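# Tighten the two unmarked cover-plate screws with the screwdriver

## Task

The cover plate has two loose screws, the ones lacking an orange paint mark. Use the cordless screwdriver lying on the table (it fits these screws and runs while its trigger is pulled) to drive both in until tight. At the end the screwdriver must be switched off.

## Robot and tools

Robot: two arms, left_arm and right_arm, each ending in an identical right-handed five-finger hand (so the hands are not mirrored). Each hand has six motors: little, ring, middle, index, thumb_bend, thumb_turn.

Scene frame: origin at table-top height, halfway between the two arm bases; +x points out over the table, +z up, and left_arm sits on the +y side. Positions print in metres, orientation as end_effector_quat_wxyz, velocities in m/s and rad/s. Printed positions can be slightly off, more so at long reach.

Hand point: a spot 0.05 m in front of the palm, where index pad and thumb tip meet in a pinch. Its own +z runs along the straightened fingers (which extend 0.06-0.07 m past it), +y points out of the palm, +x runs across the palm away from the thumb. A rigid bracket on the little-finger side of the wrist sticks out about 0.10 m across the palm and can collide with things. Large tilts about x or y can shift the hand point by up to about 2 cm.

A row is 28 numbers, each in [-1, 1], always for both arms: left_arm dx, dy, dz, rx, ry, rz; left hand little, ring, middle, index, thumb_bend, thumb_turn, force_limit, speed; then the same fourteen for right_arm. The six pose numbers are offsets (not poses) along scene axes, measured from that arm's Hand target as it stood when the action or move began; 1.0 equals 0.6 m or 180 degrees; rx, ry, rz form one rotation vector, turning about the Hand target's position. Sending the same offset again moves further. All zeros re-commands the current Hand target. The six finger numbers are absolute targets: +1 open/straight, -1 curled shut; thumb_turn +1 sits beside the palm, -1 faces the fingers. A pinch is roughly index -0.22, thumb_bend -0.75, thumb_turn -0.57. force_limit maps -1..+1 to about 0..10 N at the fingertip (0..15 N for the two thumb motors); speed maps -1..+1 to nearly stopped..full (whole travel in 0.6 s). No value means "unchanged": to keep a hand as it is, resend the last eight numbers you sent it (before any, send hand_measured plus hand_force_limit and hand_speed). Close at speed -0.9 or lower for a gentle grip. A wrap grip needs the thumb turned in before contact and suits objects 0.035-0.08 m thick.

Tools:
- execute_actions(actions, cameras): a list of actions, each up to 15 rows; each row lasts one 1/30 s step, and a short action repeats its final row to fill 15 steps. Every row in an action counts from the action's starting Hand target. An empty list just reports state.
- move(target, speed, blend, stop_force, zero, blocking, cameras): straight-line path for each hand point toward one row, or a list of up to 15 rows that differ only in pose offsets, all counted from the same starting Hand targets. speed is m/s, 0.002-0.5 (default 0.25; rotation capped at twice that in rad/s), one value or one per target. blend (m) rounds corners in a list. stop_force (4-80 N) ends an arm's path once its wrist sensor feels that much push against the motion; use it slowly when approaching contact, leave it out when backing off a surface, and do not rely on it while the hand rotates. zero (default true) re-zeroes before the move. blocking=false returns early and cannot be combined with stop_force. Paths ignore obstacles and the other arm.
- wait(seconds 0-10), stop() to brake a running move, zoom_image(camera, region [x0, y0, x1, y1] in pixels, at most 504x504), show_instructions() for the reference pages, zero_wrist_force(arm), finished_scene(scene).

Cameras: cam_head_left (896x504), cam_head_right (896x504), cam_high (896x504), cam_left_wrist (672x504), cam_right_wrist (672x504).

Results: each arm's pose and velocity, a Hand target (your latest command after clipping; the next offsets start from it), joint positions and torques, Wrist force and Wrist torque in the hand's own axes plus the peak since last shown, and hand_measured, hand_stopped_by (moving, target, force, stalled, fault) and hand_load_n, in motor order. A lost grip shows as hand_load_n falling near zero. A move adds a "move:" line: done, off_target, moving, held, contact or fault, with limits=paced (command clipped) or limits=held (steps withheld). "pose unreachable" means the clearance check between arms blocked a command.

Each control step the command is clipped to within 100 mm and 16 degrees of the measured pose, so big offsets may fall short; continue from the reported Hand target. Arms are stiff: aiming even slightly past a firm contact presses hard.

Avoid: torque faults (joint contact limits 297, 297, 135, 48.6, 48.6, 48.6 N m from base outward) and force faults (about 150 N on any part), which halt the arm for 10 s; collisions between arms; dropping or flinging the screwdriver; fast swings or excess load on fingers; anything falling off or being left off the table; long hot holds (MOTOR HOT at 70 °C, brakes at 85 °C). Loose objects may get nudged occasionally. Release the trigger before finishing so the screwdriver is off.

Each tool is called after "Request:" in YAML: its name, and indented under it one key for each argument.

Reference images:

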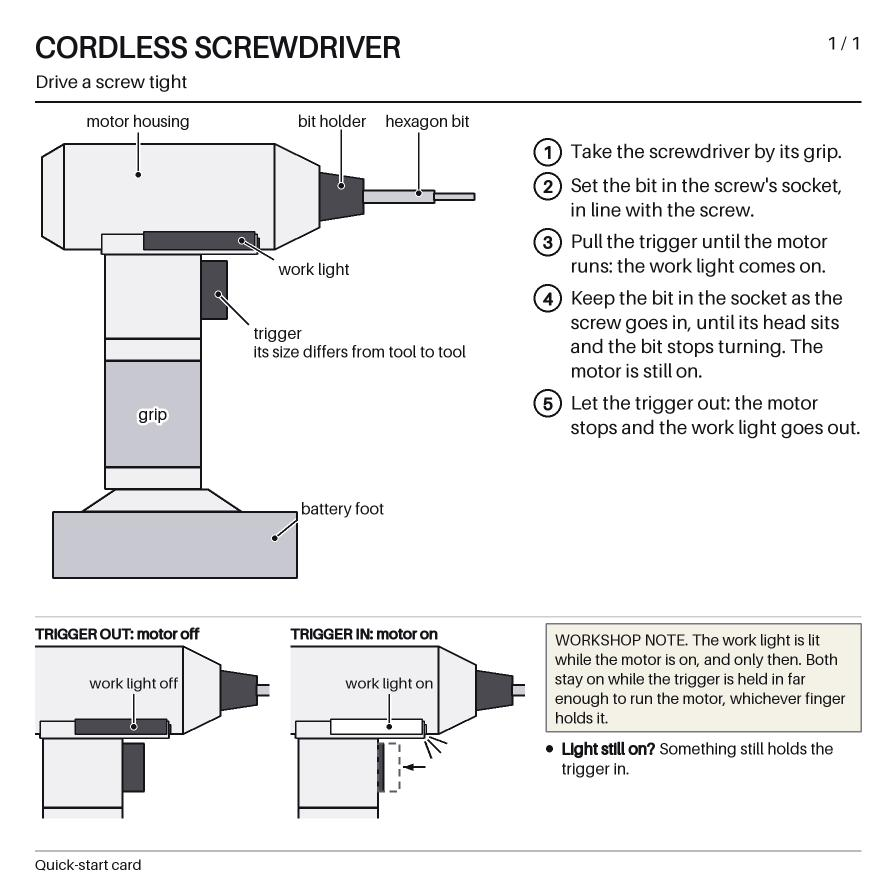

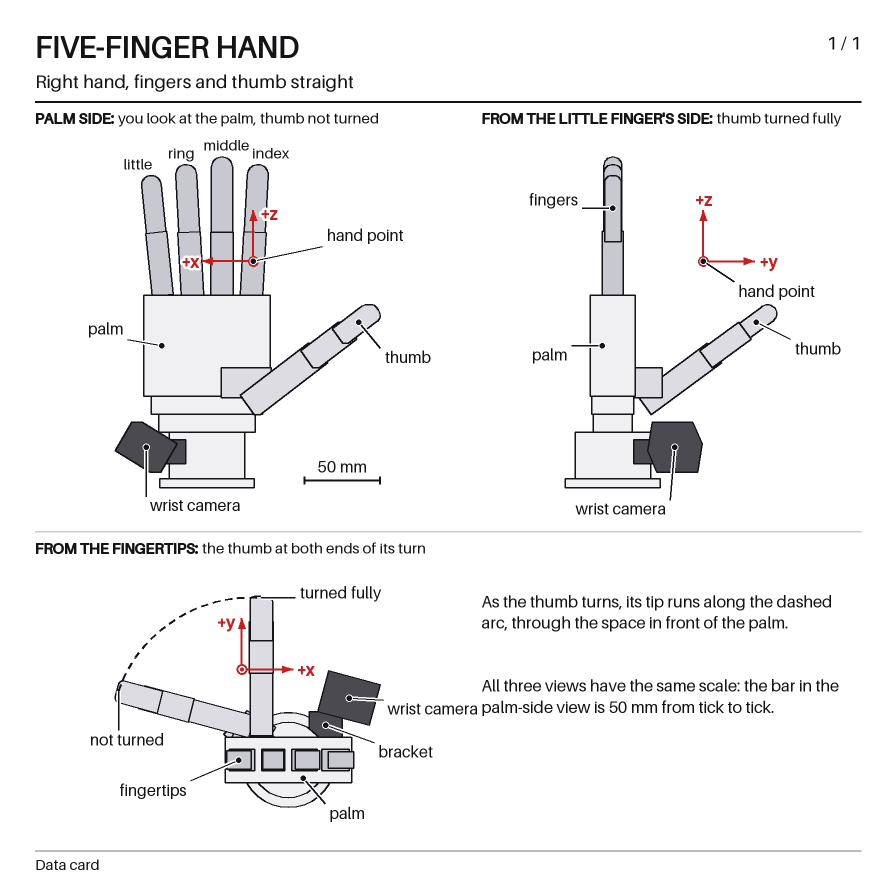

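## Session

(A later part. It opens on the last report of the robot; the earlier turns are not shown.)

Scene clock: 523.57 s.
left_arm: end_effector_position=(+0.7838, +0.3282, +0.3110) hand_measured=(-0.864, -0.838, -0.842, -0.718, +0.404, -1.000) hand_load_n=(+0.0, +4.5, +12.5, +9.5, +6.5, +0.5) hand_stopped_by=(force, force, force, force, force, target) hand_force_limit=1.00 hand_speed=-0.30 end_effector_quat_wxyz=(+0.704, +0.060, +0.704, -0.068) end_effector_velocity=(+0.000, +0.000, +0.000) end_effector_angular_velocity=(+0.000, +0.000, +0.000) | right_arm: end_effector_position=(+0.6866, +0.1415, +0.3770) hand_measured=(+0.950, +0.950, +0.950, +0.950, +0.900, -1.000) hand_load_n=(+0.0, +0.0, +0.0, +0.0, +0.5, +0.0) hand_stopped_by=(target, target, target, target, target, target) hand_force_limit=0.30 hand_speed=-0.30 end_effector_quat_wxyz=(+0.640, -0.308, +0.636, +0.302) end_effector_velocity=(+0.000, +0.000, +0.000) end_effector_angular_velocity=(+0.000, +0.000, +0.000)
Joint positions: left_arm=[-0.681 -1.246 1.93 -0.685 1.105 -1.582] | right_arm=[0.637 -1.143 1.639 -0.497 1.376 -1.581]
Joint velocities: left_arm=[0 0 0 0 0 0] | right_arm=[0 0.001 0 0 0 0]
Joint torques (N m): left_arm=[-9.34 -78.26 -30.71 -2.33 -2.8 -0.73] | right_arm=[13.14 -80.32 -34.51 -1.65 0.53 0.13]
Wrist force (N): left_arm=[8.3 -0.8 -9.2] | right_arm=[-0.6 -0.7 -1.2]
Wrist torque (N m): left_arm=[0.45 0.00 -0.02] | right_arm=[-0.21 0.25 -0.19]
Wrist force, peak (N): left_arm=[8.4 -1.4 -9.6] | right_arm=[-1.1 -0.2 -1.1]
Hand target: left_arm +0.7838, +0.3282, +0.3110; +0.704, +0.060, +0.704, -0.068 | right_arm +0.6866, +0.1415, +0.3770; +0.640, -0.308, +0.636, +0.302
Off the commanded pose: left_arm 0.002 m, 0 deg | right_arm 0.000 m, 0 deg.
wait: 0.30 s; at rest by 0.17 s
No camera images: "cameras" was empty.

Request:
move:
  target: [-0.00800,-0.00600,0,0,0,0,-0.97,-0.97,-0.97,-0.72,-0.97,-1,1,-0.3,0,0,0,0,0,0,0.95,0.95,0.95,0.95,0.9,-1,0.3,-0.3]
  speed: 0.03
  cameras: []

Request:
move:
  target: [0.00567,-0.00767,-0.00833,0.00662,-0.00892,0.01278,-0.97,-0.97,-0.97,-0.72,-0.97,-1,1,-0.3,0,0,0,0,0,0,0.95,0.95,0.95,0.95,0.9,-1,0.3,-0.3]
  speed: 0.03
  cameras: []

Request:
move:
  target: [0.0201,0.0149,0,0,0,0,-0.97,-0.97,-0.97,-0.72,-0.97,-1,1,-0.3,0,0,0,0,0,0,0.95,0.95,0.95,0.95,0.9,-1,0.3,-0.3]
  speed: 0.004
  stop_force: 7
  cameras: ["cam_right_wrist"]

Request:
wait:
  seconds: 0.3
  cameras: []

Request:
wait:
  seconds: 0.3
  cameras: []

Scene clock: 525.23 s.
left_arm: end_effector_position=(+0.7789, +0.3245, +0.3110) hand_measured=(-0.864, -0.838, -0.842, -0.718, +0.404, -1.000) hand_load_n=(+0.0, +5.0, +12.5, +9.5, +6.5, +1.0) hand_stopped_by=(force, force, force, force, force, target) hand_force_limit=1.00 hand_speed=-0.30 end_effector_quat_wxyz=(+0.704, +0.060, +0.704, -0.068) end_effector_velocity=(+0.000, +0.001, -0.001) end_effector_angular_velocity=(+0.001, +0.001, +0.000) | right_arm: end_effector_position=(+0.6866, +0.1415, +0.3770) hand_measured=(+0.950, +0.950, +0.950, +0.950, +0.900, -1.000) hand_load_n=(+0.0, +0.5, +0.0, +0.0, +0.0, +0.0) hand_stopped_by=(target, target, target, target, target, target) hand_force_limit=0.30 hand_speed=-0.30 end_effector_quat_wxyz=(+0.640, -0.308, +0.636, +0.302) end_effector_velocity=(+0.000, +0.000, +0.001) end_effector_angular_velocity=(+0.000, +0.000, -0.001)
Joint positions: left_arm=[-0.69 -1.251 1.937 -0.687 1.096 -1.582] | right_arm=[0.637 -1.143 1.639 -0.497 1.376 -1.581]
Joint velocities: left_arm=[0.001 0.001 0 0 0.001 0] | right_arm=[0 -0.001 0 0.001 0 0]
Joint torques (N m): left_arm=[6.65 -69.18 -34.14 -6.38 0.39 -0.93] | right_arm=[14.11 -80.65 -35.15 -1.43 0.38 0.22]
Wrist force (N): left_arm=[5.5 3.7 -2.3] | right_arm=[-0.4 -0.5 -1.1]
Wrist torque (N m): left_arm=[0.72 0.12 0.00] | right_arm=[-0.19 0.21 -0.16]
Wrist force, peak (N): left_arm=[8.6 -0.6 -9.2] | right_arm=[-0.9 -0.5 -1.7]
Hand target: left_arm +0.7790, +0.3246, +0.3110; +0.704, +0.060, +0.704, -0.068 | right_arm +0.6866, +0.1415, +0.3770; +0.640, -0.308, +0.636, +0.302
Off the commanded pose: left_arm 0.000 m, 0 deg | right_arm 0.000 m, 0 deg.
move: done
No camera images: "cameras" was empty.

Scene clock: 526.37 s.
left_arm: end_effector_position=(+0.7824, +0.3199, +0.3059) hand_measured=(-0.864, -0.838, -0.842, -0.718, +0.404, -1.000) hand_load_n=(+0.0, +5.0, +13.0, +9.5, +6.5, +1.0) hand_stopped_by=(force, force, force, force, force, target) hand_force_limit=1.00 hand_speed=-0.30 end_effector_quat_wxyz=(+0.715, +0.054, +0.696, -0.046) end_effector_velocity=(+0.000, +0.000, -0.001) end_effector_angular_velocity=(-0.002, +0.003, -0.004) | right_arm: end_effector_position=(+0.6866, +0.1415, +0.3770) hand_measured=(+0.950, +0.950, +0.950, +0.950, +0.900, -1.000) hand_load_n=(+0.0, +0.0, +0.0, +0.0, +0.0, -0.5) hand_stopped_by=(target, target, target, target, target, target) hand_force_limit=0.30 hand_speed=-0.30 end_effector_quat_wxyz=(+0.640, -0.308, +0.636, +0.302) end_effector_velocity=(+0.000, +0.000, +0.001) end_effector_angular_velocity=(+0.000, +0.000, +0.000)
Joint positions: left_arm=[-0.704 -1.226 1.931 -0.735 1.043 -1.543] | right_arm=[0.637 -1.143 1.639 -0.497 1.376 -1.581]
Joint velocities: left_arm=[0.001 -0.001 0 0.004 0.004 -0.004] | right_arm=[0 -0.001 0 0.001 0 0]
Joint torques (N m): left_arm=[5.99 -77.81 -47.62 -0.16 3.22 -3.11] | right_arm=[14.37 -80.9 -34.56 -1.54 0.47 0.34]
Wrist force (N): left_arm=[5.6 3.1 -2.6] | right_arm=[-0.8 -0.2 -0.9]
Wrist torque (N m): left_arm=[0.65 0.13 -0.01] | right_arm=[-0.16 0.26 -0.18]
Wrist force, peak (N): left_arm=[6.3 3.6 -2.2] | right_arm=[-1.0 -0.4 -1.1]
Hand target: left_arm +0.7823, +0.3200, +0.3060; +0.715, +0.054, +0.696, -0.046 | right_arm +0.6866, +0.1415, +0.3770; +0.640, -0.308, +0.636, +0.302
Off the commanded pose: left_arm 0.000 m, 0 deg | right_arm 0.000 m, 0 deg.
move: done
No camera images: "cameras" was empty.

Scene clock: 529.63 s.
left_arm: end_effector_position=(+0.7888, +0.3248, +0.3059) hand_measured=(-0.864, -0.838, -0.842, -0.718, +0.404, -1.000) hand_load_n=(+0.0, +5.0, +12.5, +10.0, +6.5, +0.5) hand_stopped_by=(force, force, force, force, force, target) hand_force_limit=1.00 hand_speed=-0.30 end_effector_quat_wxyz=(+0.715, +0.054, +0.696, -0.046) end_effector_velocity=(+0.000, +0.000, +0.000) end_effector_angular_velocity=(-0.001, +0.001, -0.001) | right_arm: end_effector_position=(+0.6866, +0.1415, +0.3770) hand_measured=(+0.950, +0.950, +0.950, +0.950, +0.900, -1.000) hand_load_n=(+0.0, +0.0, +0.0, +0.0, +0.0, +0.0) hand_stopped_by=(target, target, target, target, target, target) hand_force_limit=0.30 hand_speed=-0.30 end_effector_quat_wxyz=(+0.640, -0.308, +0.636, +0.302) end_effector_velocity=(+0.000, +0.000, -0.001) end_effector_angular_velocity=(-0.001, +0.000, +0.000)
Joint positions: left_arm=[-0.691 -1.221 1.922 -0.731 1.055 -1.543] | right_arm=[0.637 -1.143 1.639 -0.497 1.376 -1.581]
Joint velocities: left_arm=[0 0 0 0 0.001 -0.002] | right_arm=[0 0 0 0.001 0 0]
Joint torques (N m): left_arm=[-8.89 -82.26 -25.83 -6.88 -2.69 -2.33] | right_arm=[14.25 -81.48 -35.12 -1.63 0.58 0.33]
Wrist force (N): left_arm=[6.4 -0.3 -4.9] | right_arm=[-0.3 0.0 -1.4]
Wrist torque (N m): left_arm=[0.75 0.03 0.12] | right_arm=[-0.10 0.21 -0.15]
Wrist force, peak (N): left_arm=[6.4 -3.8 -8.2] | right_arm=[-0.6 -0.7 -1.5]
Hand target: left_arm +0.7888, +0.3248, +0.3060; +0.715, +0.054, +0.696, -0.046 | right_arm +0.6866, +0.1415, +0.3770; +0.640, -0.308, +0.636, +0.302
Off the commanded pose: left_arm 0.007 m, 0 deg | right_arm 0.000 m, 0 deg.
move: contact (left_arm)
Images, in order (width x height): cam_right_wrist 672x504.

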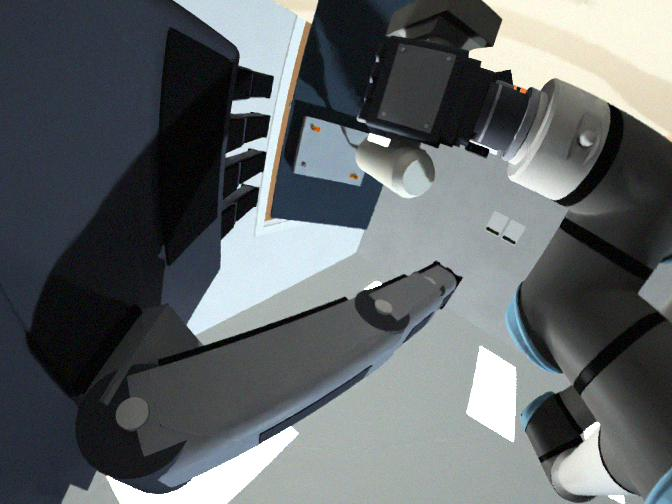

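Scene clock: 529.93 s.
left_arm: end_effector_position=(+0.7888, +0.3248, +0.3059) hand_measured=(-0.864, -0.838, -0.842, -0.718, +0.404, -1.000) hand_load_n=(+0.0, +5.0, +12.5, +9.5, +6.5, +0.5) hand_stopped_by=(force, force, force, force, force, target) hand_force_limit=1.00 hand_speed=-0.30 end_effector_quat_wxyz=(+0.715, +0.054, +0.696, -0.046) end_effector_velocity=(+0.000, +0.000, +0.001) end_effector_angular_velocity=(+0.000, -0.001, +0.000) | right_arm: end_effector_position=(+0.6866, +0.1415, +0.3770) hand_measured=(+0.950, +0.950, +0.950, +0.950, +0.900, -1.000) hand_load_n=(+0.0, +0.0, +0.0, +0.0, +0.0, -0.5) hand_stopped_by=(target, target, target, target, target, target) hand_force_limit=0.30 hand_speed=-0.30 end_effector_quat_wxyz=(+0.640, -0.308, +0.636, +0.302) end_effector_velocity=(+0.000, +0.000, +0.000) end_effector_angular_velocity=(+0.000, -0.001, +0.000)
Joint positions: left_arm=[-0.691 -1.221 1.922 -0.731 1.055 -1.543] | right_arm=[0.637 -1.143 1.639 -0.497 1.376 -1.581]
Joint velocities: left_arm=[0 -0.001 0 -0.001 0 0] | right_arm=[0 0 0 -0.001 0 0]
Joint torques (N m): left_arm=[-8.37 -81.55 -27.17 -6.8 -2.42 -2.77] | right_arm=[14.08 -80.28 -34.81 -1.53 0.42 0.08]
Wrist force (N): left_arm=[6.4 0.4 -4.9] | right_arm=[-0.5 -0.4 -1.0]
Wrist torque (N m): left_arm=[0.84 0.03 0.14] | right_arm=[-0.17 0.23 -0.17]
Wrist force, peak (N): left_arm=[6.4 0.4 -4.9] | right_arm=[-0.9 -0.2 -1.4]
Hand target: left_arm +0.7888, +0.3248, +0.3060; +0.715, +0.054, +0.696, -0.046 | right_arm +0.6866, +0.1415, +0.3770; +0.640, -0.308, +0.636, +0.302
Off the commanded pose: left_arm 0.007 m, 0 deg | right_arm 0.000 m, 0 deg.
wait: 0.30 s; at rest by 0.17 s
No camera images: "cameras" was empty.

Scene clock: 530.23 s.
left_arm: end_effector_position=(+0.7888, +0.3248, +0.3060) hand_measured=(-0.864, -0.838, -0.842, -0.718, +0.404, -1.000) hand_load_n=(+0.0, +5.0, +12.5, +9.5, +6.5, +0.5) hand_stopped_by=(force, force, force, force, force, target) hand_force_limit=1.00 hand_speed=-0.30 end_effector_quat_wxyz=(+0.715, +0.054, +0.696, -0.046) end_effector_velocity=(+0.000, -0.001, +0.000) end_effector_angular_velocity=(+0.001, +0.000, -0.002) | right_arm: end_effector_position=(+0.6866, +0.1415, +0.3770) hand_measured=(+0.950, +0.950, +0.950, +0.950, +0.900, -1.000) hand_load_n=(+0.0, +0.0, +0.0, +0.0, +0.0, -0.5) hand_stopped_by=(target, target, target, target, target, target) hand_force_limit=0.30 hand_speed=-0.30 end_effector_quat_wxyz=(+0.640, -0.308, +0.636, +0.302) end_effector_velocity=(+0.000, +0.000, +0.002) end_effector_angular_velocity=(+0.001, -0.002, +0.000)
Joint positions: left_arm=[-0.691 -1.221 1.922 -0.731 1.055 -1.543] | right_arm=[0.637 -1.143 1.639 -0.497 1.376 -1.581]
Joint velocities: left_arm=[-0.001 0 0 0 0 0.001] | right_arm=[0 -0.002 0 0 0 0]
Joint torques (N m): left_arm=[-9.99 -81.94 -28 -5.96 -1.97 -2.42] | right_arm=[13.99 -80.62 -34.89 -1.56 0.57 0.29]
Wrist force (N): left_arm=[6.0 0.3 -4.8] | right_arm=[-0.7 -0.2 -1.4]
Wrist torque (N m): left_arm=[0.82 0.09 0.10] | right_arm=[-0.13 0.28 -0.18]
Wrist force, peak (N): left_arm=[6.7 0.1 -4.7] | right_arm=[-1.0 -0.6 -1.1]
Hand target: left_arm +0.7888, +0.3248, +0.3060; +0.715, +0.054, +0.696, -0.046 | right_arm +0.6866, +0.1415, +0.3770; +0.640, -0.308, +0.636, +0.302
Off the commanded pose: left_arm 0.007 m, 0 deg | right_arm 0.000 m, 0 deg.
wait: 0.30 s; at rest by 0.17 s
No camera images: "cameras" was empty.

Request:
zoom_image:
  camera: "cam_right_wrist"
  region: [345, 120, 375, 145]

Scaled by 16.800 from the camera's 672x504 image, which has a finer 960x720 frame.

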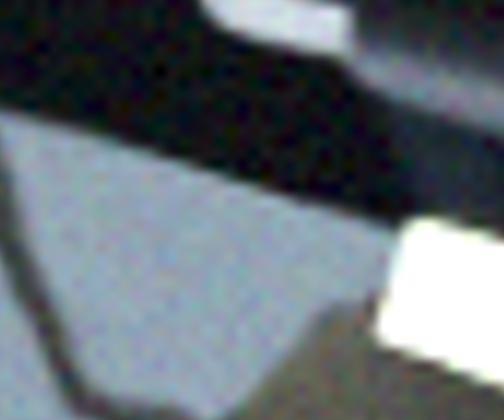

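Request:
move:
  target:
    - [-0.00800,-0.00600,0,0,0,0,-0.97,-0.97,-0.97,-0.72,-0.97,-1,1,-0.3,0,0,0,0,0,0,0.95,0.95,0.95,0.95,0.9,-1,0.3,-0.3]
    - [-0.029,0.0222,-0.0098,0,0,0,-0.97,-0.97,-0.97,-0.72,-0.97,-1,1,-0.3,0,0,0,0,0,0,0.95,0.95,0.95,0.95,0.9,-1,0.3,-0.3]
  speed: 0.03
  cameras: []

Request:
move:
  target: [0.0201,0.0149,0,0,0,0,-0.97,-0.97,-0.97,-0.72,-0.97,-1,1,-0.3,0,0,0,0,0,0,0.95,0.95,0.95,0.95,0.9,-1,0.3,-0.3]
  speed: 0.004
  stop_force: 7
  cameras: ["cam_right_wrist"]

Request:
zoom_image:
  camera: "cam_right_wrist"
  region: [355, 127, 385, 152]

Scene clock: 532.20 s.
left_arm: end_effector_position=(+0.7713, +0.3383, +0.3001) hand_measured=(-0.864, -0.838, -0.842, -0.718, +0.404, -1.000) hand_load_n=(+0.0, +5.0, +13.0, +10.0, +6.5, +0.5) hand_stopped_by=(force, force, force, force, force, target) hand_force_limit=1.00 hand_speed=-0.30 end_effector_quat_wxyz=(+0.715, +0.054, +0.696, -0.046) end_effector_velocity=(+0.001, -0.001, +0.002) end_effector_angular_velocity=(-0.003, -0.003, +0.000) | right_arm: end_effector_position=(+0.6866, +0.1415, +0.3770) hand_measured=(+0.950, +0.950, +0.950, +0.950, +0.900, -1.000) hand_load_n=(+0.0, +0.0, +0.0, +0.0, +0.0, +0.0) hand_stopped_by=(target, target, target, target, target, target) hand_force_limit=0.30 hand_speed=-0.30 end_effector_quat_wxyz=(+0.640, -0.308, +0.636, +0.302) end_effector_velocity=(+0.000, +0.000, +0.002) end_effector_angular_velocity=(+0.001, -0.001, +0.000)
Joint positions: left_arm=[-0.691 -1.243 1.969 -0.756 1.055 -1.543] | right_arm=[0.637 -1.143 1.639 -0.497 1.376 -1.581]
Joint velocities: left_arm=[0 0 -0.003 0 0 -0.001] | right_arm=[0 -0.002 0 0 0 0]
Joint torques (N m): left_arm=[-11.54 -47.21 -49.71 -1.01 0.07 -2.65] | right_arm=[13.94 -81.48 -34.77 -1.66 0.47 0.31]
Wrist force (N): left_arm=[6.0 3.4 -2.4] | right_arm=[-0.5 -0.5 -0.7]
Wrist torque (N m): left_arm=[0.67 0.07 0.00] | right_arm=[-0.21 0.22 -0.17]
Wrist force, peak (N): left_arm=[6.4 0.3 -5.1] | right_arm=[-0.6 -0.8 -1.4]
Hand target: left_arm +0.7714, +0.3381, +0.3001; +0.715, +0.054, +0.696, -0.046 | right_arm +0.6866, +0.1415, +0.3770; +0.640, -0.308, +0.636, +0.302
Off the commanded pose: left_arm 0.000 m, 0 deg | right_arm 0.000 m, 0 deg.
move: done
No camera images: "cameras" was empty.

Scene clock: 534.97 s.
left_arm: end_effector_position=(+0.7763, +0.3417, +0.3001) hand_measured=(-0.864, -0.838, -0.842, -0.718, +0.404, -1.000) hand_load_n=(+0.0, +5.5, +12.5, +10.0, +6.5, +0.5) hand_stopped_by=(force, force, force, force, force, target) hand_force_limit=1.00 hand_speed=-0.30 end_effector_quat_wxyz=(+0.715, +0.054, +0.696, -0.046) end_effector_velocity=(+0.000, +0.000, -0.001) end_effector_angular_velocity=(-0.001, +0.001, -0.001) | right_arm: end_effector_position=(+0.6866, +0.1415, +0.3770) hand_measured=(+0.950, +0.950, +0.950, +0.950, +0.900, -1.000) hand_load_n=(+0.0, +0.0, +0.0, +0.0, +0.0, +0.0) hand_stopped_by=(target, target, target, target, target, target) hand_force_limit=0.30 hand_speed=-0.30 end_effector_quat_wxyz=(+0.640, -0.308, +0.636, +0.302) end_effector_velocity=(+0.000, +0.000, -0.001) end_effector_angular_velocity=(+0.000, -0.001, +0.000)
Joint positions: left_arm=[-0.682 -1.239 1.962 -0.753 1.064 -1.544] | right_arm=[0.637 -1.143 1.639 -0.497 1.376 -1.581]
Joint velocities: left_arm=[0 0.001 0 0 0 -0.001] | right_arm=[0 0.001 0 -0.001 0 -0.001]
Joint torques (N m): left_arm=[-10.61 -78.42 -26.69 -6.56 -2.78 -2.21] | right_arm=[12.98 -81.76 -35.04 -1.72 0.52 0.23]
Wrist force (N): left_arm=[6.1 -1.0 -5.5] | right_arm=[-0.8 -0.8 -1.2]
Wrist torque (N m): left_arm=[0.74 0.05 0.11] | right_arm=[-0.23 0.29 -0.20]
Wrist force, peak (N): left_arm=[6.5 -4.3 -9.0] | right_arm=[-0.9 -0.6 -1.4]
Hand target: left_arm +0.7763, +0.3417, +0.3001; +0.715, +0.054, +0.696, -0.046 | right_arm +0.6866, +0.1415, +0.3770; +0.640, -0.308, +0.636, +0.302
Off the commanded pose: left_arm 0.009 m, 0 deg | right_arm 0.000 m, 0 deg.
move: contact (left_arm)
Images, in order (width x height): cam_right_wrist 672x504.

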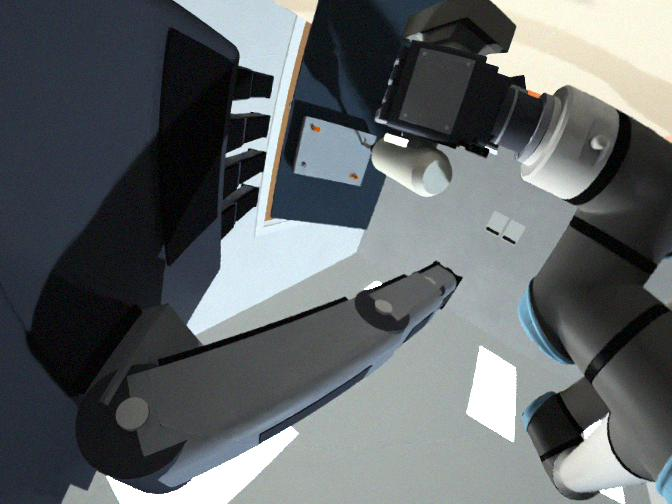

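Scaled by 16.800 from the camera's 672x504 image, which has a finer 960x720 frame.

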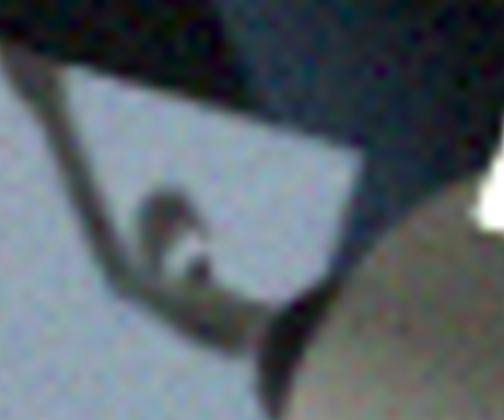

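Request:
zoom_image:
  camera: "cam_right_wrist"
  region: [358, 136, 374, 150]

Scaled by 31.500 from the camera's 672x504 image, which has a finer 960x720 frame.

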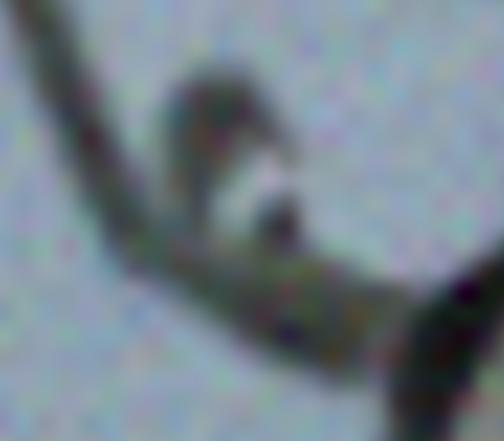

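Request:
move:
  target: [-0.0107,-0.0080,0,0,0,0,-0.97,-0.97,-0.97,-0.72,-0.97,-1,1,-0.3,0,0,0,0,0,0,0.95,0.95,0.95,0.95,0.9,-1,0.3,-0.3]
  speed: 0.03
  cameras: []

Request:
move:
  target: [-0.0048,0.0065,-0.00233,-0.00248,0.00335,0.0022,-0.97,-0.97,-0.97,-0.72,-0.97,-1,1,-0.3,0,0,0,0,0,0,0.95,0.95,0.95,0.95,0.9,-1,0.3,-0.3]
  speed: 0.03
  cameras: ["cam_right_wrist"]

Request:
zoom_image:
  camera: "cam_right_wrist"
  region: [355, 127, 385, 152]

Scene clock: 536.40 s.
left_arm: end_effector_position=(+0.7697, +0.3368, +0.3001) hand_measured=(-0.864, -0.838, -0.842, -0.718, +0.404, -1.000) hand_load_n=(+0.0, +5.0, +12.5, +9.5, +6.5, +0.0) hand_stopped_by=(force, force, force, force, force, target) hand_force_limit=1.00 hand_speed=-0.30 end_effector_quat_wxyz=(+0.715, +0.054, +0.696, -0.046) end_effector_velocity=(+0.000, +0.001, +0.000) end_effector_angular_velocity=(+0.000, +0.001, +0.000) | right_arm: end_effector_position=(+0.6866, +0.1415, +0.3770) hand_measured=(+0.950, +0.950, +0.950, +0.950, +0.900, -1.000) hand_load_n=(+0.0, +0.0, +0.0, +0.0, +0.0, +0.0) hand_stopped_by=(target, target, target, target, target, target) hand_force_limit=0.30 hand_speed=-0.30 end_effector_quat_wxyz=(+0.640, -0.308, +0.636, +0.302) end_effector_velocity=(+0.000, +0.000, +0.000) end_effector_angular_velocity=(+0.000, +0.000, +0.000)
Joint positions: left_arm=[-0.695 -1.245 1.971 -0.756 1.052 -1.543] | right_arm=[0.637 -1.143 1.639 -0.497 1.376 -1.581]
Joint velocities: left_arm=[0.001 0.001 0 0 0.001 -0.001] | right_arm=[0 0.001 0 0 0 0]
Joint torques (N m): left_arm=[8.87 -61.06 -35.73 -5.77 1.05 4.38] | right_arm=[13.27 -81.8 -35 -1.76 0.53 0.18]
Wrist force (N): left_arm=[5.5 3.1 -2.3] | right_arm=[-0.8 -0.7 -1.2]
Wrist torque (N m): left_arm=[0.64 0.13 -0.03] | right_arm=[-0.22 0.28 -0.20]
Wrist force, peak (N): left_arm=[6.4 -1.1 -5.9] | right_arm=[-0.7 -0.3 -1.5]
Hand target: left_arm +0.7699, +0.3369, +0.3001; +0.715, +0.054, +0.696, -0.046 | right_arm +0.6866, +0.1415, +0.3770; +0.640, -0.308, +0.636, +0.302
Off the commanded pose: left_arm 0.000 m, 0 deg | right_arm 0.000 m, 0 deg.
move: done
No camera images: "cameras" was empty.

Scene clock: 537.10 s.
left_arm: end_effector_position=(+0.7669, +0.3409, +0.2987) hand_measured=(-0.864, -0.838, -0.842, -0.718, +0.404, -1.000) hand_load_n=(+0.0, +5.0, +12.5, +9.5, +7.0, +0.5) hand_stopped_by=(force, force, force, force, force, target) hand_force_limit=1.00 hand_speed=-0.30 end_effector_quat_wxyz=(+0.711, +0.048, +0.700, -0.047) end_effector_velocity=(+0.000, +0.001, +0.000) end_effector_angular_velocity=(+0.001, +0.000, +0.001) | right_arm: end_effector_position=(+0.6866, +0.1415, +0.3770) hand_measured=(+0.950, +0.950, +0.950, +0.950, +0.900, -1.000) hand_load_n=(+0.0, +0.0, +0.0, +0.0, +0.5, +0.0) hand_stopped_by=(target, target, target, target, target, target) hand_force_limit=0.30 hand_speed=-0.30 end_effector_quat_wxyz=(+0.640, -0.308, +0.636, +0.302) end_effector_velocity=(+0.000, +0.000, -0.001) end_effector_angular_velocity=(+0.000, +0.000, +0.000)
Joint positions: left_arm=[-0.695 -1.25 1.974 -0.743 1.044 -1.558] | right_arm=[0.637 -1.143 1.639 -0.497 1.376 -1.581]
Joint velocities: left_arm=[0.001 0 0 0.001 -0.001 0] | right_arm=[0 0.001 0 0 0 0]
Joint torques (N m): left_arm=[-12 -62.93 -28.01 -3.83 -0.15 1.91] | right_arm=[14.67 -81.89 -34.87 -1.69 0.55 0.22]
Wrist force (N): left_arm=[5.5 3.4 -2.5] | right_arm=[-0.8 -0.4 -0.9]
Wrist torque (N m): left_arm=[0.68 0.13 -0.02] | right_arm=[-0.18 0.27 -0.19]
Wrist force, peak (N): left_arm=[5.6 3.8 -2.8] | right_arm=[-0.7 -0.5 -1.4]
Hand target: left_arm +0.7670, +0.3408, +0.2987; +0.711, +0.048, +0.700, -0.047 | right_arm +0.6866, +0.1415, +0.3770; +0.640, -0.308, +0.636, +0.302
Off the commanded pose: left_arm 0.000 m, 0 deg | right_arm 0.000 m, 0 deg.
move: done
Images, in order (width x height): cam_right_wrist 672x504.

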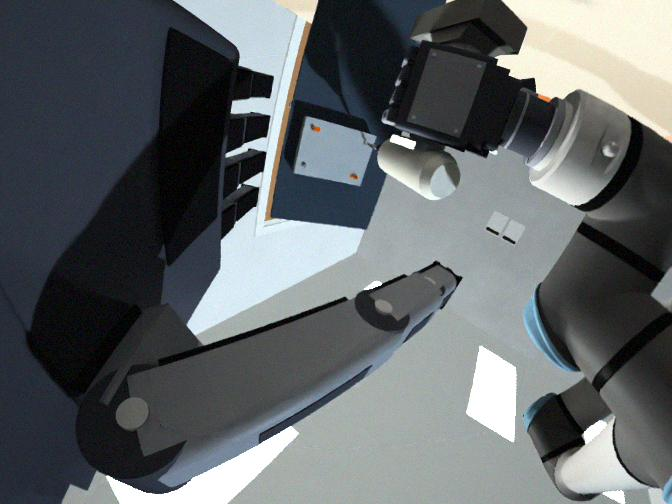

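Scaled by 16.800 from the camera's 672x504 image, which has a finer 960x720 frame.

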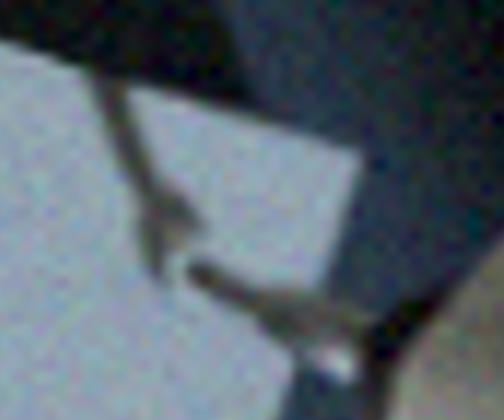

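Request:
zoom_image:
  camera: "cam_right_wrist"
  region: [358, 136, 374, 150]

Scaled by 31.500 from the camera's 672x504 image, which has a finer 960x720 frame.

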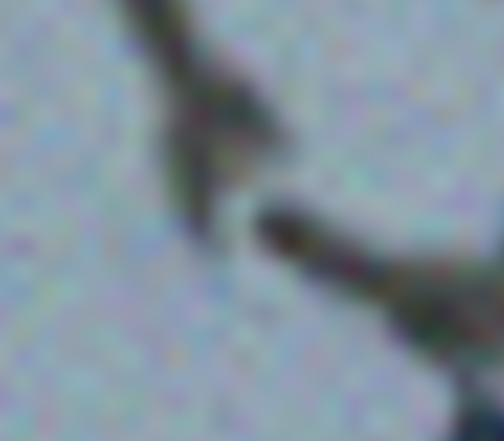

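Request:
move:
  target: [0.0107,0.0080,0,0,0,0,-0.97,-0.97,-0.97,-0.72,-0.97,-1,1,-0.3,0,0,0,0,0,0,0.95,0.95,0.95,0.95,0.9,-1,0.3,-0.3]
  speed: 0.004
  stop_force: 5
  cameras: ["cam_right_wrist"]

Request:
zoom_image:
  camera: "cam_right_wrist"
  region: [358, 136, 374, 150]

Scene clock: 539.80 s.
left_arm: end_effector_position=(+0.7699, +0.3430, +0.2987) hand_measured=(-0.864, -0.838, -0.842, -0.718, +0.404, -1.000) hand_load_n=(+0.0, +5.5, +12.5, +9.5, +6.5, -0.5) hand_stopped_by=(force, force, force, force, force, target) hand_force_limit=1.00 hand_speed=-0.30 end_effector_quat_wxyz=(+0.711, +0.048, +0.700, -0.047) end_effector_velocity=(+0.000, +0.001, +0.000) end_effector_angular_velocity=(-0.001, -0.001, +0.001) | right_arm: end_effector_position=(+0.6866, +0.1415, +0.3770) hand_measured=(+0.950, +0.950, +0.950, +0.950, +0.900, -1.000) hand_load_n=(+0.0, +0.0, +0.0, +0.0, +0.0, +0.0) hand_stopped_by=(target, target, target, target, target, target) hand_force_limit=0.30 hand_speed=-0.30 end_effector_quat_wxyz=(+0.640, -0.308, +0.636, +0.302) end_effector_velocity=(+0.000, +0.000, -0.001) end_effector_angular_velocity=(+0.000, +0.000, +0.000)
Joint positions: left_arm=[-0.69 -1.247 1.971 -0.742 1.05 -1.558] | right_arm=[0.637 -1.143 1.639 -0.497 1.376 -1.581]
Joint velocities: left_arm=[0.001 0 0 0 0 0] | right_arm=[0 0.001 0 -0.001 0 0]
Joint torques (N m): left_arm=[-11.66 -80.76 -26.37 -6.87 -2.31 2.06] | right_arm=[13.92 -81.1 -35.14 -1.86 0.63 0.29]
Wrist force (N): left_arm=[5.6 2.1 -4.4] | right_arm=[-0.8 -0.7 -0.8]
Wrist torque (N m): left_arm=[0.65 0.00 0.08] | right_arm=[-0.23 0.27 -0.20]
Wrist force, peak (N): left_arm=[5.7 -1.5 -8.0] | right_arm=[-0.7 -0.6 -1.5]
Hand target: left_arm +0.7699, +0.3430, +0.2987; +0.711, +0.049, +0.700, -0.047 | right_arm +0.6866, +0.1415, +0.3770; +0.640, -0.308, +0.636, +0.302
Off the commanded pose: left_arm 0.004 m, 0 deg | right_arm 0.000 m, 0 deg.
move: contact (left_arm)
Images, in order (width x height): cam_right_wrist 672x504.

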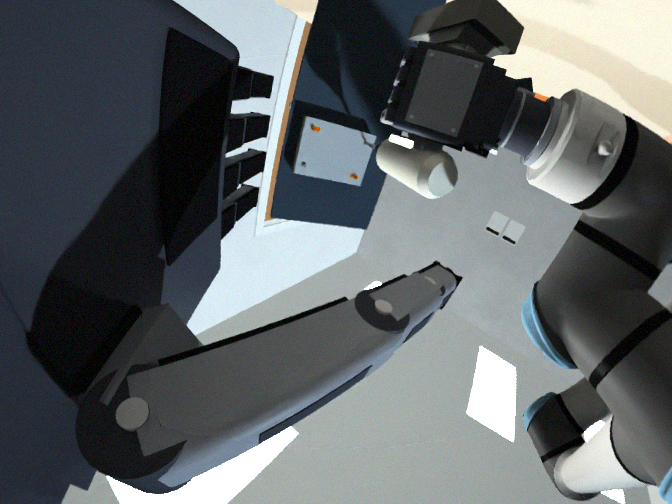

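Scaled by 31.500 from the camera's 672x504 image, which has a finer 960x720 frame.

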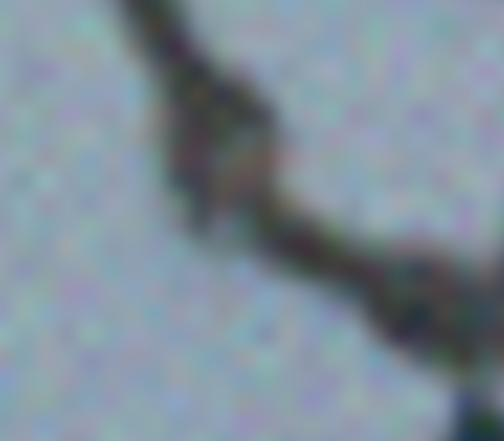

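Request:
move:
  target: [-0.0535,-0.0397,0,0,0,0,-0.97,-0.97,-0.97,-0.5,-0.97,-1,1,-0.3,0,0,0,0,0,0,0.95,0.95,0.95,0.95,0.9,-1,0.3,-0.3]
  speed: 0.06
  cameras: ["cam_right_wrist"]

Request:
zoom_image:
  camera: "cam_right_wrist"
  region: [358, 136, 374, 150]

Request:
zoom_image:
  camera: "cam_right_wrist"
  region: [346, 168, 362, 182]

Request:
zoom_image:
  camera: "cam_right_wrist"
  region: [296, 156, 312, 170]

Scene clock: 541.00 s.
left_arm: end_effector_position=(+0.7376, +0.3192, +0.2988) hand_measured=(-0.864, -0.838, -0.842, -0.500, +0.404, -1.000) hand_load_n=(+0.0, +4.5, +13.5, +0.0, +5.5, +2.5) hand_stopped_by=(force, force, force, target, force, target) hand_force_limit=1.00 hand_speed=-0.30 end_effector_quat_wxyz=(+0.711, +0.048, +0.700, -0.047) end_effector_velocity=(+0.002, +0.000, +0.001) end_effector_angular_velocity=(-0.003, -0.001, -0.001) | right_arm: end_effector_position=(+0.6866, +0.1415, +0.3770) hand_measured=(+0.950, +0.950, +0.950, +0.950, +0.900, -1.000) hand_load_n=(+0.0, +0.0, +0.0, +0.0, +0.0, +0.0) hand_stopped_by=(target, target, target, target, target, target) hand_force_limit=0.30 hand_speed=-0.30 end_effector_quat_wxyz=(+0.640, -0.308, +0.636, +0.302) end_effector_velocity=(+0.000, +0.000, -0.001) end_effector_angular_velocity=(-0.001, +0.002, +0.000)
Joint positions: left_arm=[-0.753 -1.275 2.011 -0.755 0.987 -1.556] | right_arm=[0.637 -1.143 1.639 -0.497 1.376 -1.581]
Joint velocities: left_arm=[0.002 0.001 -0.003 0 0.003 -0.002] | right_arm=[0 0.001 0 0.001 0 0]
Joint torques (N m): left_arm=[9.5 -38.03 -49.22 -2.72 1.66 4.07] | right_arm=[14.02 -81.75 -35.18 -1.87 0.43 0.21]
Wrist force (N): left_arm=[6.3 3.4 -2.0] | right_arm=[-0.5 -0.5 -1.2]
Wrist torque (N m): left_arm=[0.67 0.00 0.03] | right_arm=[-0.19 0.23 -0.17]
Wrist force, peak (N): left_arm=[5.7 2.3 -4.5] | right_arm=[-0.8 -0.9 -1.2]
Hand target: left_arm +0.7377, +0.3192, +0.2988; +0.711, +0.048, +0.700, -0.047 | right_arm +0.6866, +0.1415, +0.3770; +0.640, -0.308, +0.636, +0.302
Off the commanded pose: left_arm 0.000 m, 0 deg | right_arm 0.000 m, 0 deg.
move: done
Images, in order (width x height): cam_right_wrist 672x504.

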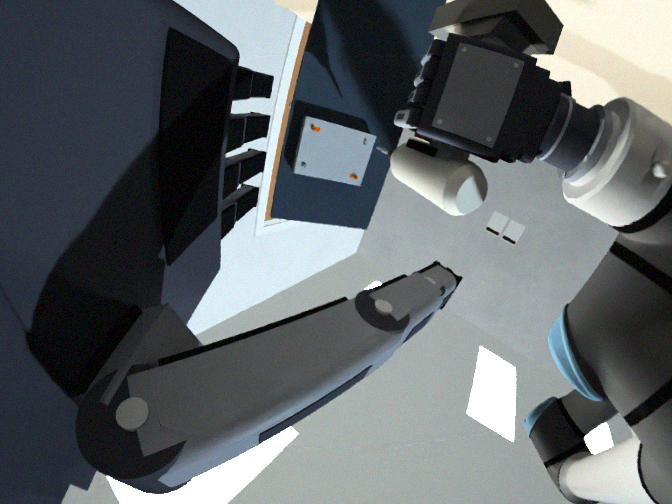

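Scaled by 31.500 from the camera's 672x504 image, which has a finer 960x720 frame.

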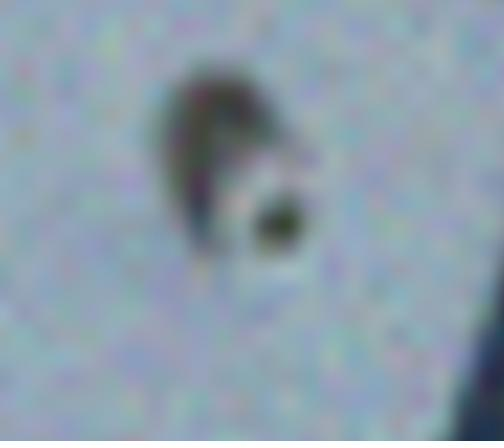

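Scaled by 31.500 from the camera's 672x504 image, which has a finer 960x720 frame.

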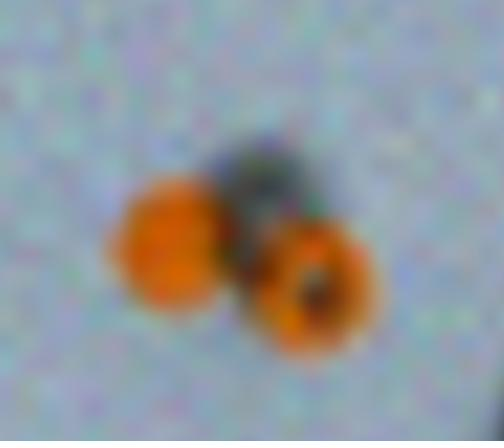

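Scaled by 31.500 from the camera's 672x504 image, which has a finer 960x720 frame.

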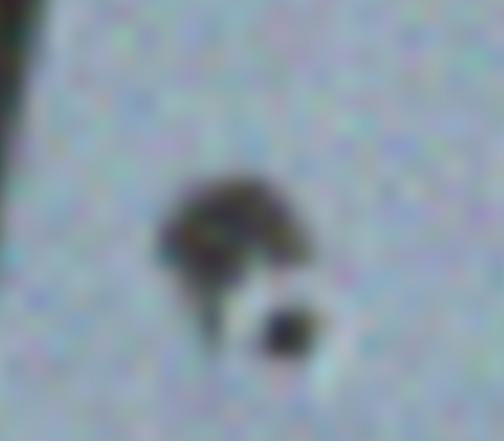

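Request:
move:
  target: [0.047,0.03845,0.0008,0,0,0,-0.97,-0.97,-0.97,-0.5,-0.97,-1,1,-0.3,0,0,0,0,0,0,0.95,0.95,0.95,0.95,0.9,-1,0.3,-0.3]
  speed: 0.04
  cameras: []

Request:
move:
  target: [0.0107,0.0080,0,0,0,0,-0.97,-0.97,-0.97,-0.72,-0.97,-1,1,-0.3,0,0,0,0,0,0,0.95,0.95,0.95,0.95,0.9,-1,0.3,-0.3]
  speed: 0.004
  stop_force: 5
  cameras: ["cam_right_wrist"]

Request:
zoom_image:
  camera: "cam_right_wrist"
  region: [358, 136, 374, 150]

Scene clock: 542.63 s.
left_arm: end_effector_position=(+0.7662, +0.3422, +0.2992) hand_measured=(-0.864, -0.838, -0.842, -0.500, +0.404, -1.000) hand_load_n=(+0.0, +4.5, +13.5, +0.0, +6.0, +2.0) hand_stopped_by=(force, force, force, target, force, target) hand_force_limit=1.00 hand_speed=-0.30 end_effector_quat_wxyz=(+0.711, +0.049, +0.700, -0.047) end_effector_velocity=(-0.001, -0.001, +0.000) end_effector_angular_velocity=(+0.001, +0.000, +0.001) | right_arm: end_effector_position=(+0.6866, +0.1415, +0.3770) hand_measured=(+0.950, +0.950, +0.950, +0.950, +0.900, -1.000) hand_load_n=(+0.0, +0.0, +0.0, +0.0, +0.0, +0.0) hand_stopped_by=(target, target, target, target, target, target) hand_force_limit=0.30 hand_speed=-0.30 end_effector_quat_wxyz=(+0.640, -0.308, +0.636, +0.302) end_effector_velocity=(+0.000, +0.000, -0.001) end_effector_angular_velocity=(-0.001, +0.001, +0.001)
Joint positions: left_arm=[-0.694 -1.252 1.977 -0.744 1.045 -1.557] | right_arm=[0.637 -1.143 1.639 -0.497 1.376 -1.581]
Joint velocities: left_arm=[-0.003 -0.001 0.001 0 -0.004 0.001] | right_arm=[0 0.001 0 0.001 0 0]
Joint torques (N m): left_arm=[-9.04 -73.49 -27.58 -2.33 -2.82 -3.06] | right_arm=[14.7 -81.49 -35.27 -1.86 0.41 0.38]
Wrist force (N): left_arm=[5.7 3.4 -2.4] | right_arm=[-0.9 -0.4 -1.0]
Wrist torque (N m): left_arm=[0.68 0.09 -0.01] | right_arm=[-0.18 0.29 -0.19]
Wrist force, peak (N): left_arm=[6.3 3.5 -2.4] | right_arm=[-0.6 -0.9 -1.2]
Hand target: left_arm +0.7660, +0.3422, +0.2992; +0.711, +0.049, +0.700, -0.047 | right_arm +0.6866, +0.1415, +0.3770; +0.640, -0.308, +0.636, +0.302
Off the commanded pose: left_arm 0.000 m, 0 deg | right_arm 0.000 m, 0 deg.
move: done
No camera images: "cameras" was empty.

Scene clock: 544.77 s.
left_arm: end_effector_position=(+0.7687, +0.3443, +0.2992) hand_measured=(-0.864, -0.838, -0.842, -0.718, +0.404, -1.000) hand_load_n=(+0.0, +5.5, +12.5, +9.5, +6.0, +0.0) hand_stopped_by=(force, force, force, force, force, target) hand_force_limit=1.00 hand_speed=-0.30 end_effector_quat_wxyz=(+0.711, +0.049, +0.700, -0.047) end_effector_velocity=(+0.000, +0.000, +0.001) end_effector_angular_velocity=(+0.000, -0.001, +0.000) | right_arm: end_effector_position=(+0.6866, +0.1415, +0.3770) hand_measured=(+0.950, +0.950, +0.950, +0.950, +0.900, -1.000) hand_load_n=(+0.0, +0.0, +0.0, +0.0, +0.0, +0.0) hand_stopped_by=(target, target, target, target, target, target) hand_force_limit=0.30 hand_speed=-0.30 end_effector_quat_wxyz=(+0.640, -0.308, +0.636, +0.302) end_effector_velocity=(+0.000, +0.000, +0.002) end_effector_angular_velocity=(+0.001, -0.001, +0.000)
Joint positions: left_arm=[-0.689 -1.25 1.973 -0.743 1.05 -1.558] | right_arm=[0.637 -1.143 1.639 -0.497 1.376 -1.581]
Joint velocities: left_arm=[0 -0.001 0 0 0 0] | right_arm=[0 -0.001 0 0 0 0.001]
Joint torques (N m): left_arm=[-10.15 -78.45 -24.68 -6.23 -2.73 -2.95] | right_arm=[13.58 -80.81 -35.08 -1.99 0.69 0.22]
Wrist force (N): left_arm=[5.6 2.4 -3.9] | right_arm=[-0.7 -0.5 -1.1]
Wrist torque (N m): left_arm=[0.66 0.03 0.05] | right_arm=[-0.18 0.27 -0.19]
Wrist force, peak (N): left_arm=[5.7 -0.4 -7.0] | right_arm=[-0.8 -0.5 -1.6]
Hand target: left_arm +0.7688, +0.3443, +0.2992; +0.711, +0.049, +0.700, -0.047 | right_arm +0.6866, +0.1415, +0.3770; +0.640, -0.308, +0.636, +0.302
Off the commanded pose: left_arm 0.005 m, 0 deg | right_arm 0.000 m, 0 deg.
move: contact (left_arm)
Images, in order (width x height): cam_right_wrist 672x504.

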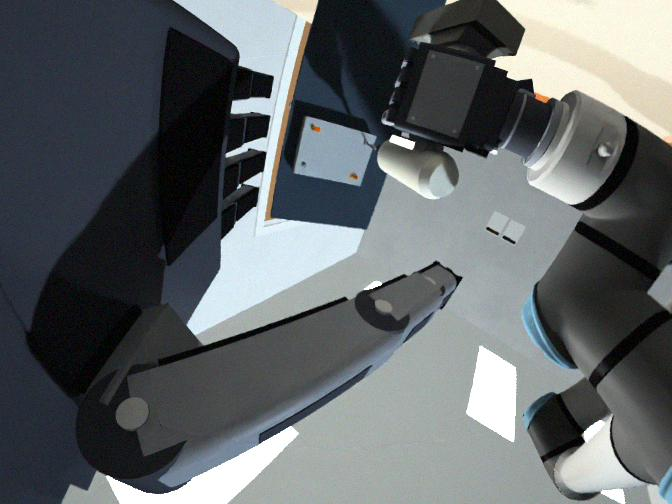

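Scaled by 31.500 from the camera's 672x504 image, which has a finer 960x720 frame.

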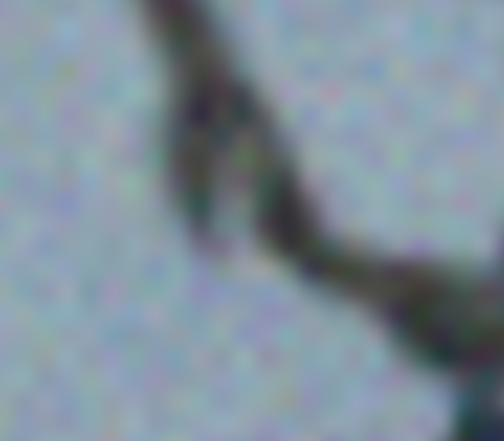

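Request:
move:
  target: [0.0080,0.0060,0,0,0,0,-0.97,-0.97,-0.97,-0.72,-0.97,-1,1,-0.3,0,0,0,0,0,0,0.95,0.95,0.95,0.95,0.9,-1,0.3,-0.3]
  speed: 0.004
  stop_force: 10
  cameras: []

Request:
wait:
  seconds: 0.4
  cameras: []

Scene clock: 546.10 s.
left_arm: end_effector_position=(+0.7691, +0.3446, +0.2992) hand_measured=(-0.864, -0.838, -0.842, -0.718, +0.404, -1.000) hand_load_n=(+1.5, +6.5, +12.5, +9.5, +7.0, -2.5) hand_stopped_by=(force, force, force, force, force, target) hand_force_limit=1.00 hand_speed=-0.30 end_effector_quat_wxyz=(+0.711, +0.049, +0.700, -0.047) end_effector_velocity=(+0.000, +0.000, +0.000) end_effector_angular_velocity=(+0.002, +0.000, +0.000) | right_arm: end_effector_position=(+0.6866, +0.1415, +0.3770) hand_measured=(+0.950, +0.950, +0.950, +0.950, +0.900, -1.000) hand_load_n=(+0.0, +0.0, +0.0, +0.0, +0.0, +0.0) hand_stopped_by=(target, target, target, target, target, target) hand_force_limit=0.30 hand_speed=-0.30 end_effector_quat_wxyz=(+0.640, -0.308, +0.636, +0.302) end_effector_velocity=(+0.000, +0.000, +0.000) end_effector_angular_velocity=(+0.000, +0.000, +0.000)
Joint positions: left_arm=[-0.688 -1.25 1.973 -0.743 1.051 -1.558] | right_arm=[0.637 -1.143 1.639 -0.497 1.376 -1.581]
Joint velocities: left_arm=[0 0 0 0 0 0.002] | right_arm=[0 0 0 0 0 0]
Joint torques (N m): left_arm=[-9.32 -74.05 -26.52 -6.61 -2.94 -2.86] | right_arm=[13.35 -81.62 -35.1 -1.9 0.67 0.27]
Wrist force (N): left_arm=[5.3 -2.2 -8.3] | right_arm=[-0.5 -0.4 -1.1]
Wrist torque (N m): left_arm=[0.58 -0.17 0.26] | right_arm=[-0.18 0.23 -0.17]
Wrist force, peak (N): left_arm=[5.4 -6.0 -12.6] | right_arm=[-1.0 -0.7 -1.3]
Hand target: left_arm +0.7691, +0.3446, +0.2992; +0.711, +0.049, +0.700, -0.047 | right_arm +0.6866, +0.1415, +0.3770; +0.640, -0.308, +0.636, +0.302
Off the commanded pose: left_arm 0.006 m, 0 deg | right_arm 0.000 m, 0 deg.
move: contact (left_arm)
No camera images: "cameras" was empty.

Scene clock: 546.50 s.
left_arm: end_effector_position=(+0.7691, +0.3446, +0.2992) hand_measured=(-0.864, -0.838, -0.842, -0.718, +0.404, -1.000) hand_load_n=(+1.5, +6.5, +12.5, +9.5, +7.0, -2.0) hand_stopped_by=(force, force, force, force, force, target) hand_force_limit=1.00 hand_speed=-0.30 end_effector_quat_wxyz=(+0.711, +0.049, +0.700, -0.047) end_effector_velocity=(+0.000, +0.000, +0.000) end_effector_angular_velocity=(-0.002, +0.000, +0.000) | right_arm: end_effector_position=(+0.6866, +0.1415, +0.3770) hand_measured=(+0.950, +0.950, +0.950, +0.950, +0.900, -1.000) hand_load_n=(+0.0, +0.0, +0.0, +0.0, +0.0, -0.5) hand_stopped_by=(target, target, target, target, target, target) hand_force_limit=0.30 hand_speed=-0.30 end_effector_quat_wxyz=(+0.640, -0.308, +0.636, +0.302) end_effector_velocity=(+0.000, +0.000, +0.000) end_effector_angular_velocity=(+0.000, +0.000, +0.000)
Joint positions: left_arm=[-0.688 -1.25 1.973 -0.743 1.051 -1.558] | right_arm=[0.637 -1.143 1.639 -0.497 1.376 -1.581]
Joint velocities: left_arm=[0 0 0 0 0 -0.001] | right_arm=[0 0 0 0.001 0 0]
Joint torques (N m): left_arm=[-9.88 -77.82 -27.85 -6.79 -2.76 -2.59] | right_arm=[15.12 -81.45 -35.44 -1.82 0.69 0.18]
Wrist force (N): left_arm=[5.0 -2.3 -8.4] | right_arm=[-1.1 -0.5 -1.5]
Wrist torque (N m): left_arm=[0.58 -0.11 0.23] | right_arm=[-0.17 0.33 -0.21]
Wrist force, peak (N): left_arm=[5.8 -2.0 -8.5] | right_arm=[-1.1 -0.5 -1.5]
Hand target: left_arm +0.7691, +0.3446, +0.2992; +0.711, +0.049, +0.700, -0.047 | right_arm +0.6866, +0.1415, +0.3770; +0.640, -0.308, +0.636, +0.302
Off the commanded pose: left_arm 0.006 m, 0 deg | right_arm 0.000 m, 0 deg.
wait: 0.40 s; at rest by 0.17 s
No camera images: "cameras" was empty.

Request:
move:
  target:
    - [-0.000497,0.000669,0,0,0,0,-0.97,-0.97,-0.97,-0.72,-0.97,-1,1,-0.3,0,0,0,0,0,0,0.95,0.95,0.95,0.95,0.9,-1,0.3,-0.3]
    - [-0.000497,0.000669,0.000833,0,0,0,-0.97,-0.97,-0.97,-0.72,-0.97,-1,1,-0.3,0,0,0,0,0,0,0.95,0.95,0.95,0.95,0.9,-1,0.3,-0.3]
    - [0.000497,-0.000669,0.000833,0,0,0,-0.97,-0.97,-0.97,-0.72,-0.97,-1,1,-0.3,0,0,0,0,0,0,0.95,0.95,0.95,0.95,0.9,-1,0.3,-0.3]
    - [0.000497,-0.000669,-0.000833,0,0,0,-0.97,-0.97,-0.97,-0.72,-0.97,-1,1,-0.3,0,0,0,0,0,0,0.95,0.95,0.95,0.95,0.9,-1,0.3,-0.3]
    - [-0.000994,0.001338,-0.000833,0,0,0,-0.97,-0.97,-0.97,-0.72,-0.97,-1,1,-0.3,0,0,0,0,0,0,0.95,0.95,0.95,0.95,0.9,-1,0.3,-0.3]
    - [-0.000994,0.001338,0.001667,0,0,0,-0.97,-0.97,-0.97,-0.72,-0.97,-1,1,-0.3,0,0,0,0,0,0,0.95,0.95,0.95,0.95,0.9,-1,0.3,-0.3]
    - [0.000994,-0.001338,0.001667,0,0,0,-0.97,-0.97,-0.97,-0.72,-0.97,-1,1,-0.3,0,0,0,0,0,0,0.95,0.95,0.95,0.95,0.9,-1,0.3,-0.3]
    - [0.000994,-0.001338,-0.001667,0,0,0,-0.97,-0.97,-0.97,-0.72,-0.97,-1,1,-0.3,0,0,0,0,0,0,0.95,0.95,0.95,0.95,0.9,-1,0.3,-0.3]
    - [-0.000994,0.001338,-0.001667,0,0,0,-0.97,-0.97,-0.97,-0.72,-0.97,-1,1,-0.3,0,0,0,0,0,0,0.95,0.95,0.95,0.95,0.9,-1,0.3,-0.3]
  speed: 0.003
  stop_force: 7
  cameras: ["cam_right_wrist"]

Request:
zoom_image:
  camera: "cam_right_wrist"
  region: [358, 136, 374, 150]

Scene clock: 555.23 s.
left_arm: end_effector_position=(+0.7685, +0.3454, +0.2982) hand_measured=(-0.864, -0.838, -0.842, -0.718, +0.404, -1.000) hand_load_n=(+1.5, +6.0, +12.5, +9.5, +7.0, -2.5) hand_stopped_by=(force, force, force, force, force, target) hand_force_limit=1.00 hand_speed=-0.30 end_effector_quat_wxyz=(+0.711, +0.049, +0.700, -0.047) end_effector_velocity=(+0.000, +0.000, +0.001) end_effector_angular_velocity=(+0.000, -0.001, +0.000) | right_arm: end_effector_position=(+0.6866, +0.1415, +0.3770) hand_measured=(+0.950, +0.950, +0.950, +0.950, +0.900, -1.000) hand_load_n=(+0.0, +0.0, +0.0, +0.0, +0.0, +0.0) hand_stopped_by=(target, target, target, target, target, target) hand_force_limit=0.30 hand_speed=-0.30 end_effector_quat_wxyz=(+0.640, -0.308, +0.636, +0.302) end_effector_velocity=(+0.000, +0.000, +0.003) end_effector_angular_velocity=(+0.001, -0.002, +0.000)
Joint positions: left_arm=[-0.688 -1.25 1.976 -0.745 1.052 -1.558] | right_arm=[0.637 -1.143 1.639 -0.497 1.376 -1.581]
Joint velocities: left_arm=[0 -0.001 0 -0.001 0 0.001] | right_arm=[0 -0.003 0 0 0 0]
Joint torques (N m): left_arm=[12.1 -67.99 -33.69 -5.26 0.43 1.61] | right_arm=[13 -81.69 -34.77 -2.19 0.65 0.13]
Wrist force (N): left_arm=[5.8 -2.5 -8.8] | right_arm=[-0.3 -0.4 -1.1]
Wrist torque (N m): left_arm=[0.58 -0.22 0.28] | right_arm=[-0.17 0.21 -0.16]
Wrist force, peak (N): left_arm=[5.1 -4.4 -10.4] | right_arm=[-1.1 -0.7 -1.3]
Hand target: left_arm +0.7685, +0.3454, +0.2982; +0.711, +0.049, +0.700, -0.047 | right_arm +0.6866, +0.1415, +0.3770; +0.640, -0.308, +0.636, +0.302
Off the commanded pose: left_arm 0.000 m, 0 deg | right_arm 0.000 m, 0 deg.
move: done
Images, in order (width x height): cam_right_wrist 672x504.

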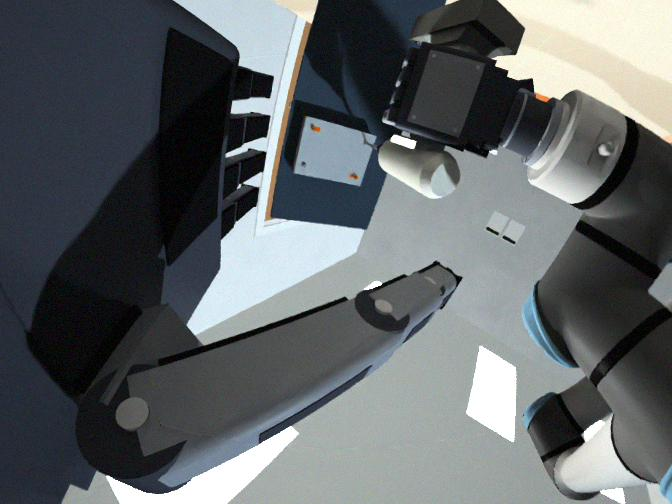

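Scaled by 31.500 from the camera's 672x504 image, which has a finer 960x720 frame.

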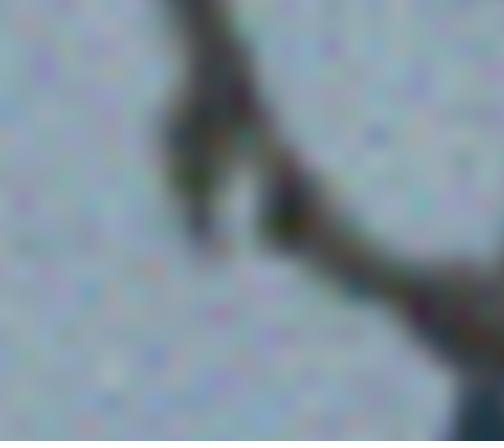

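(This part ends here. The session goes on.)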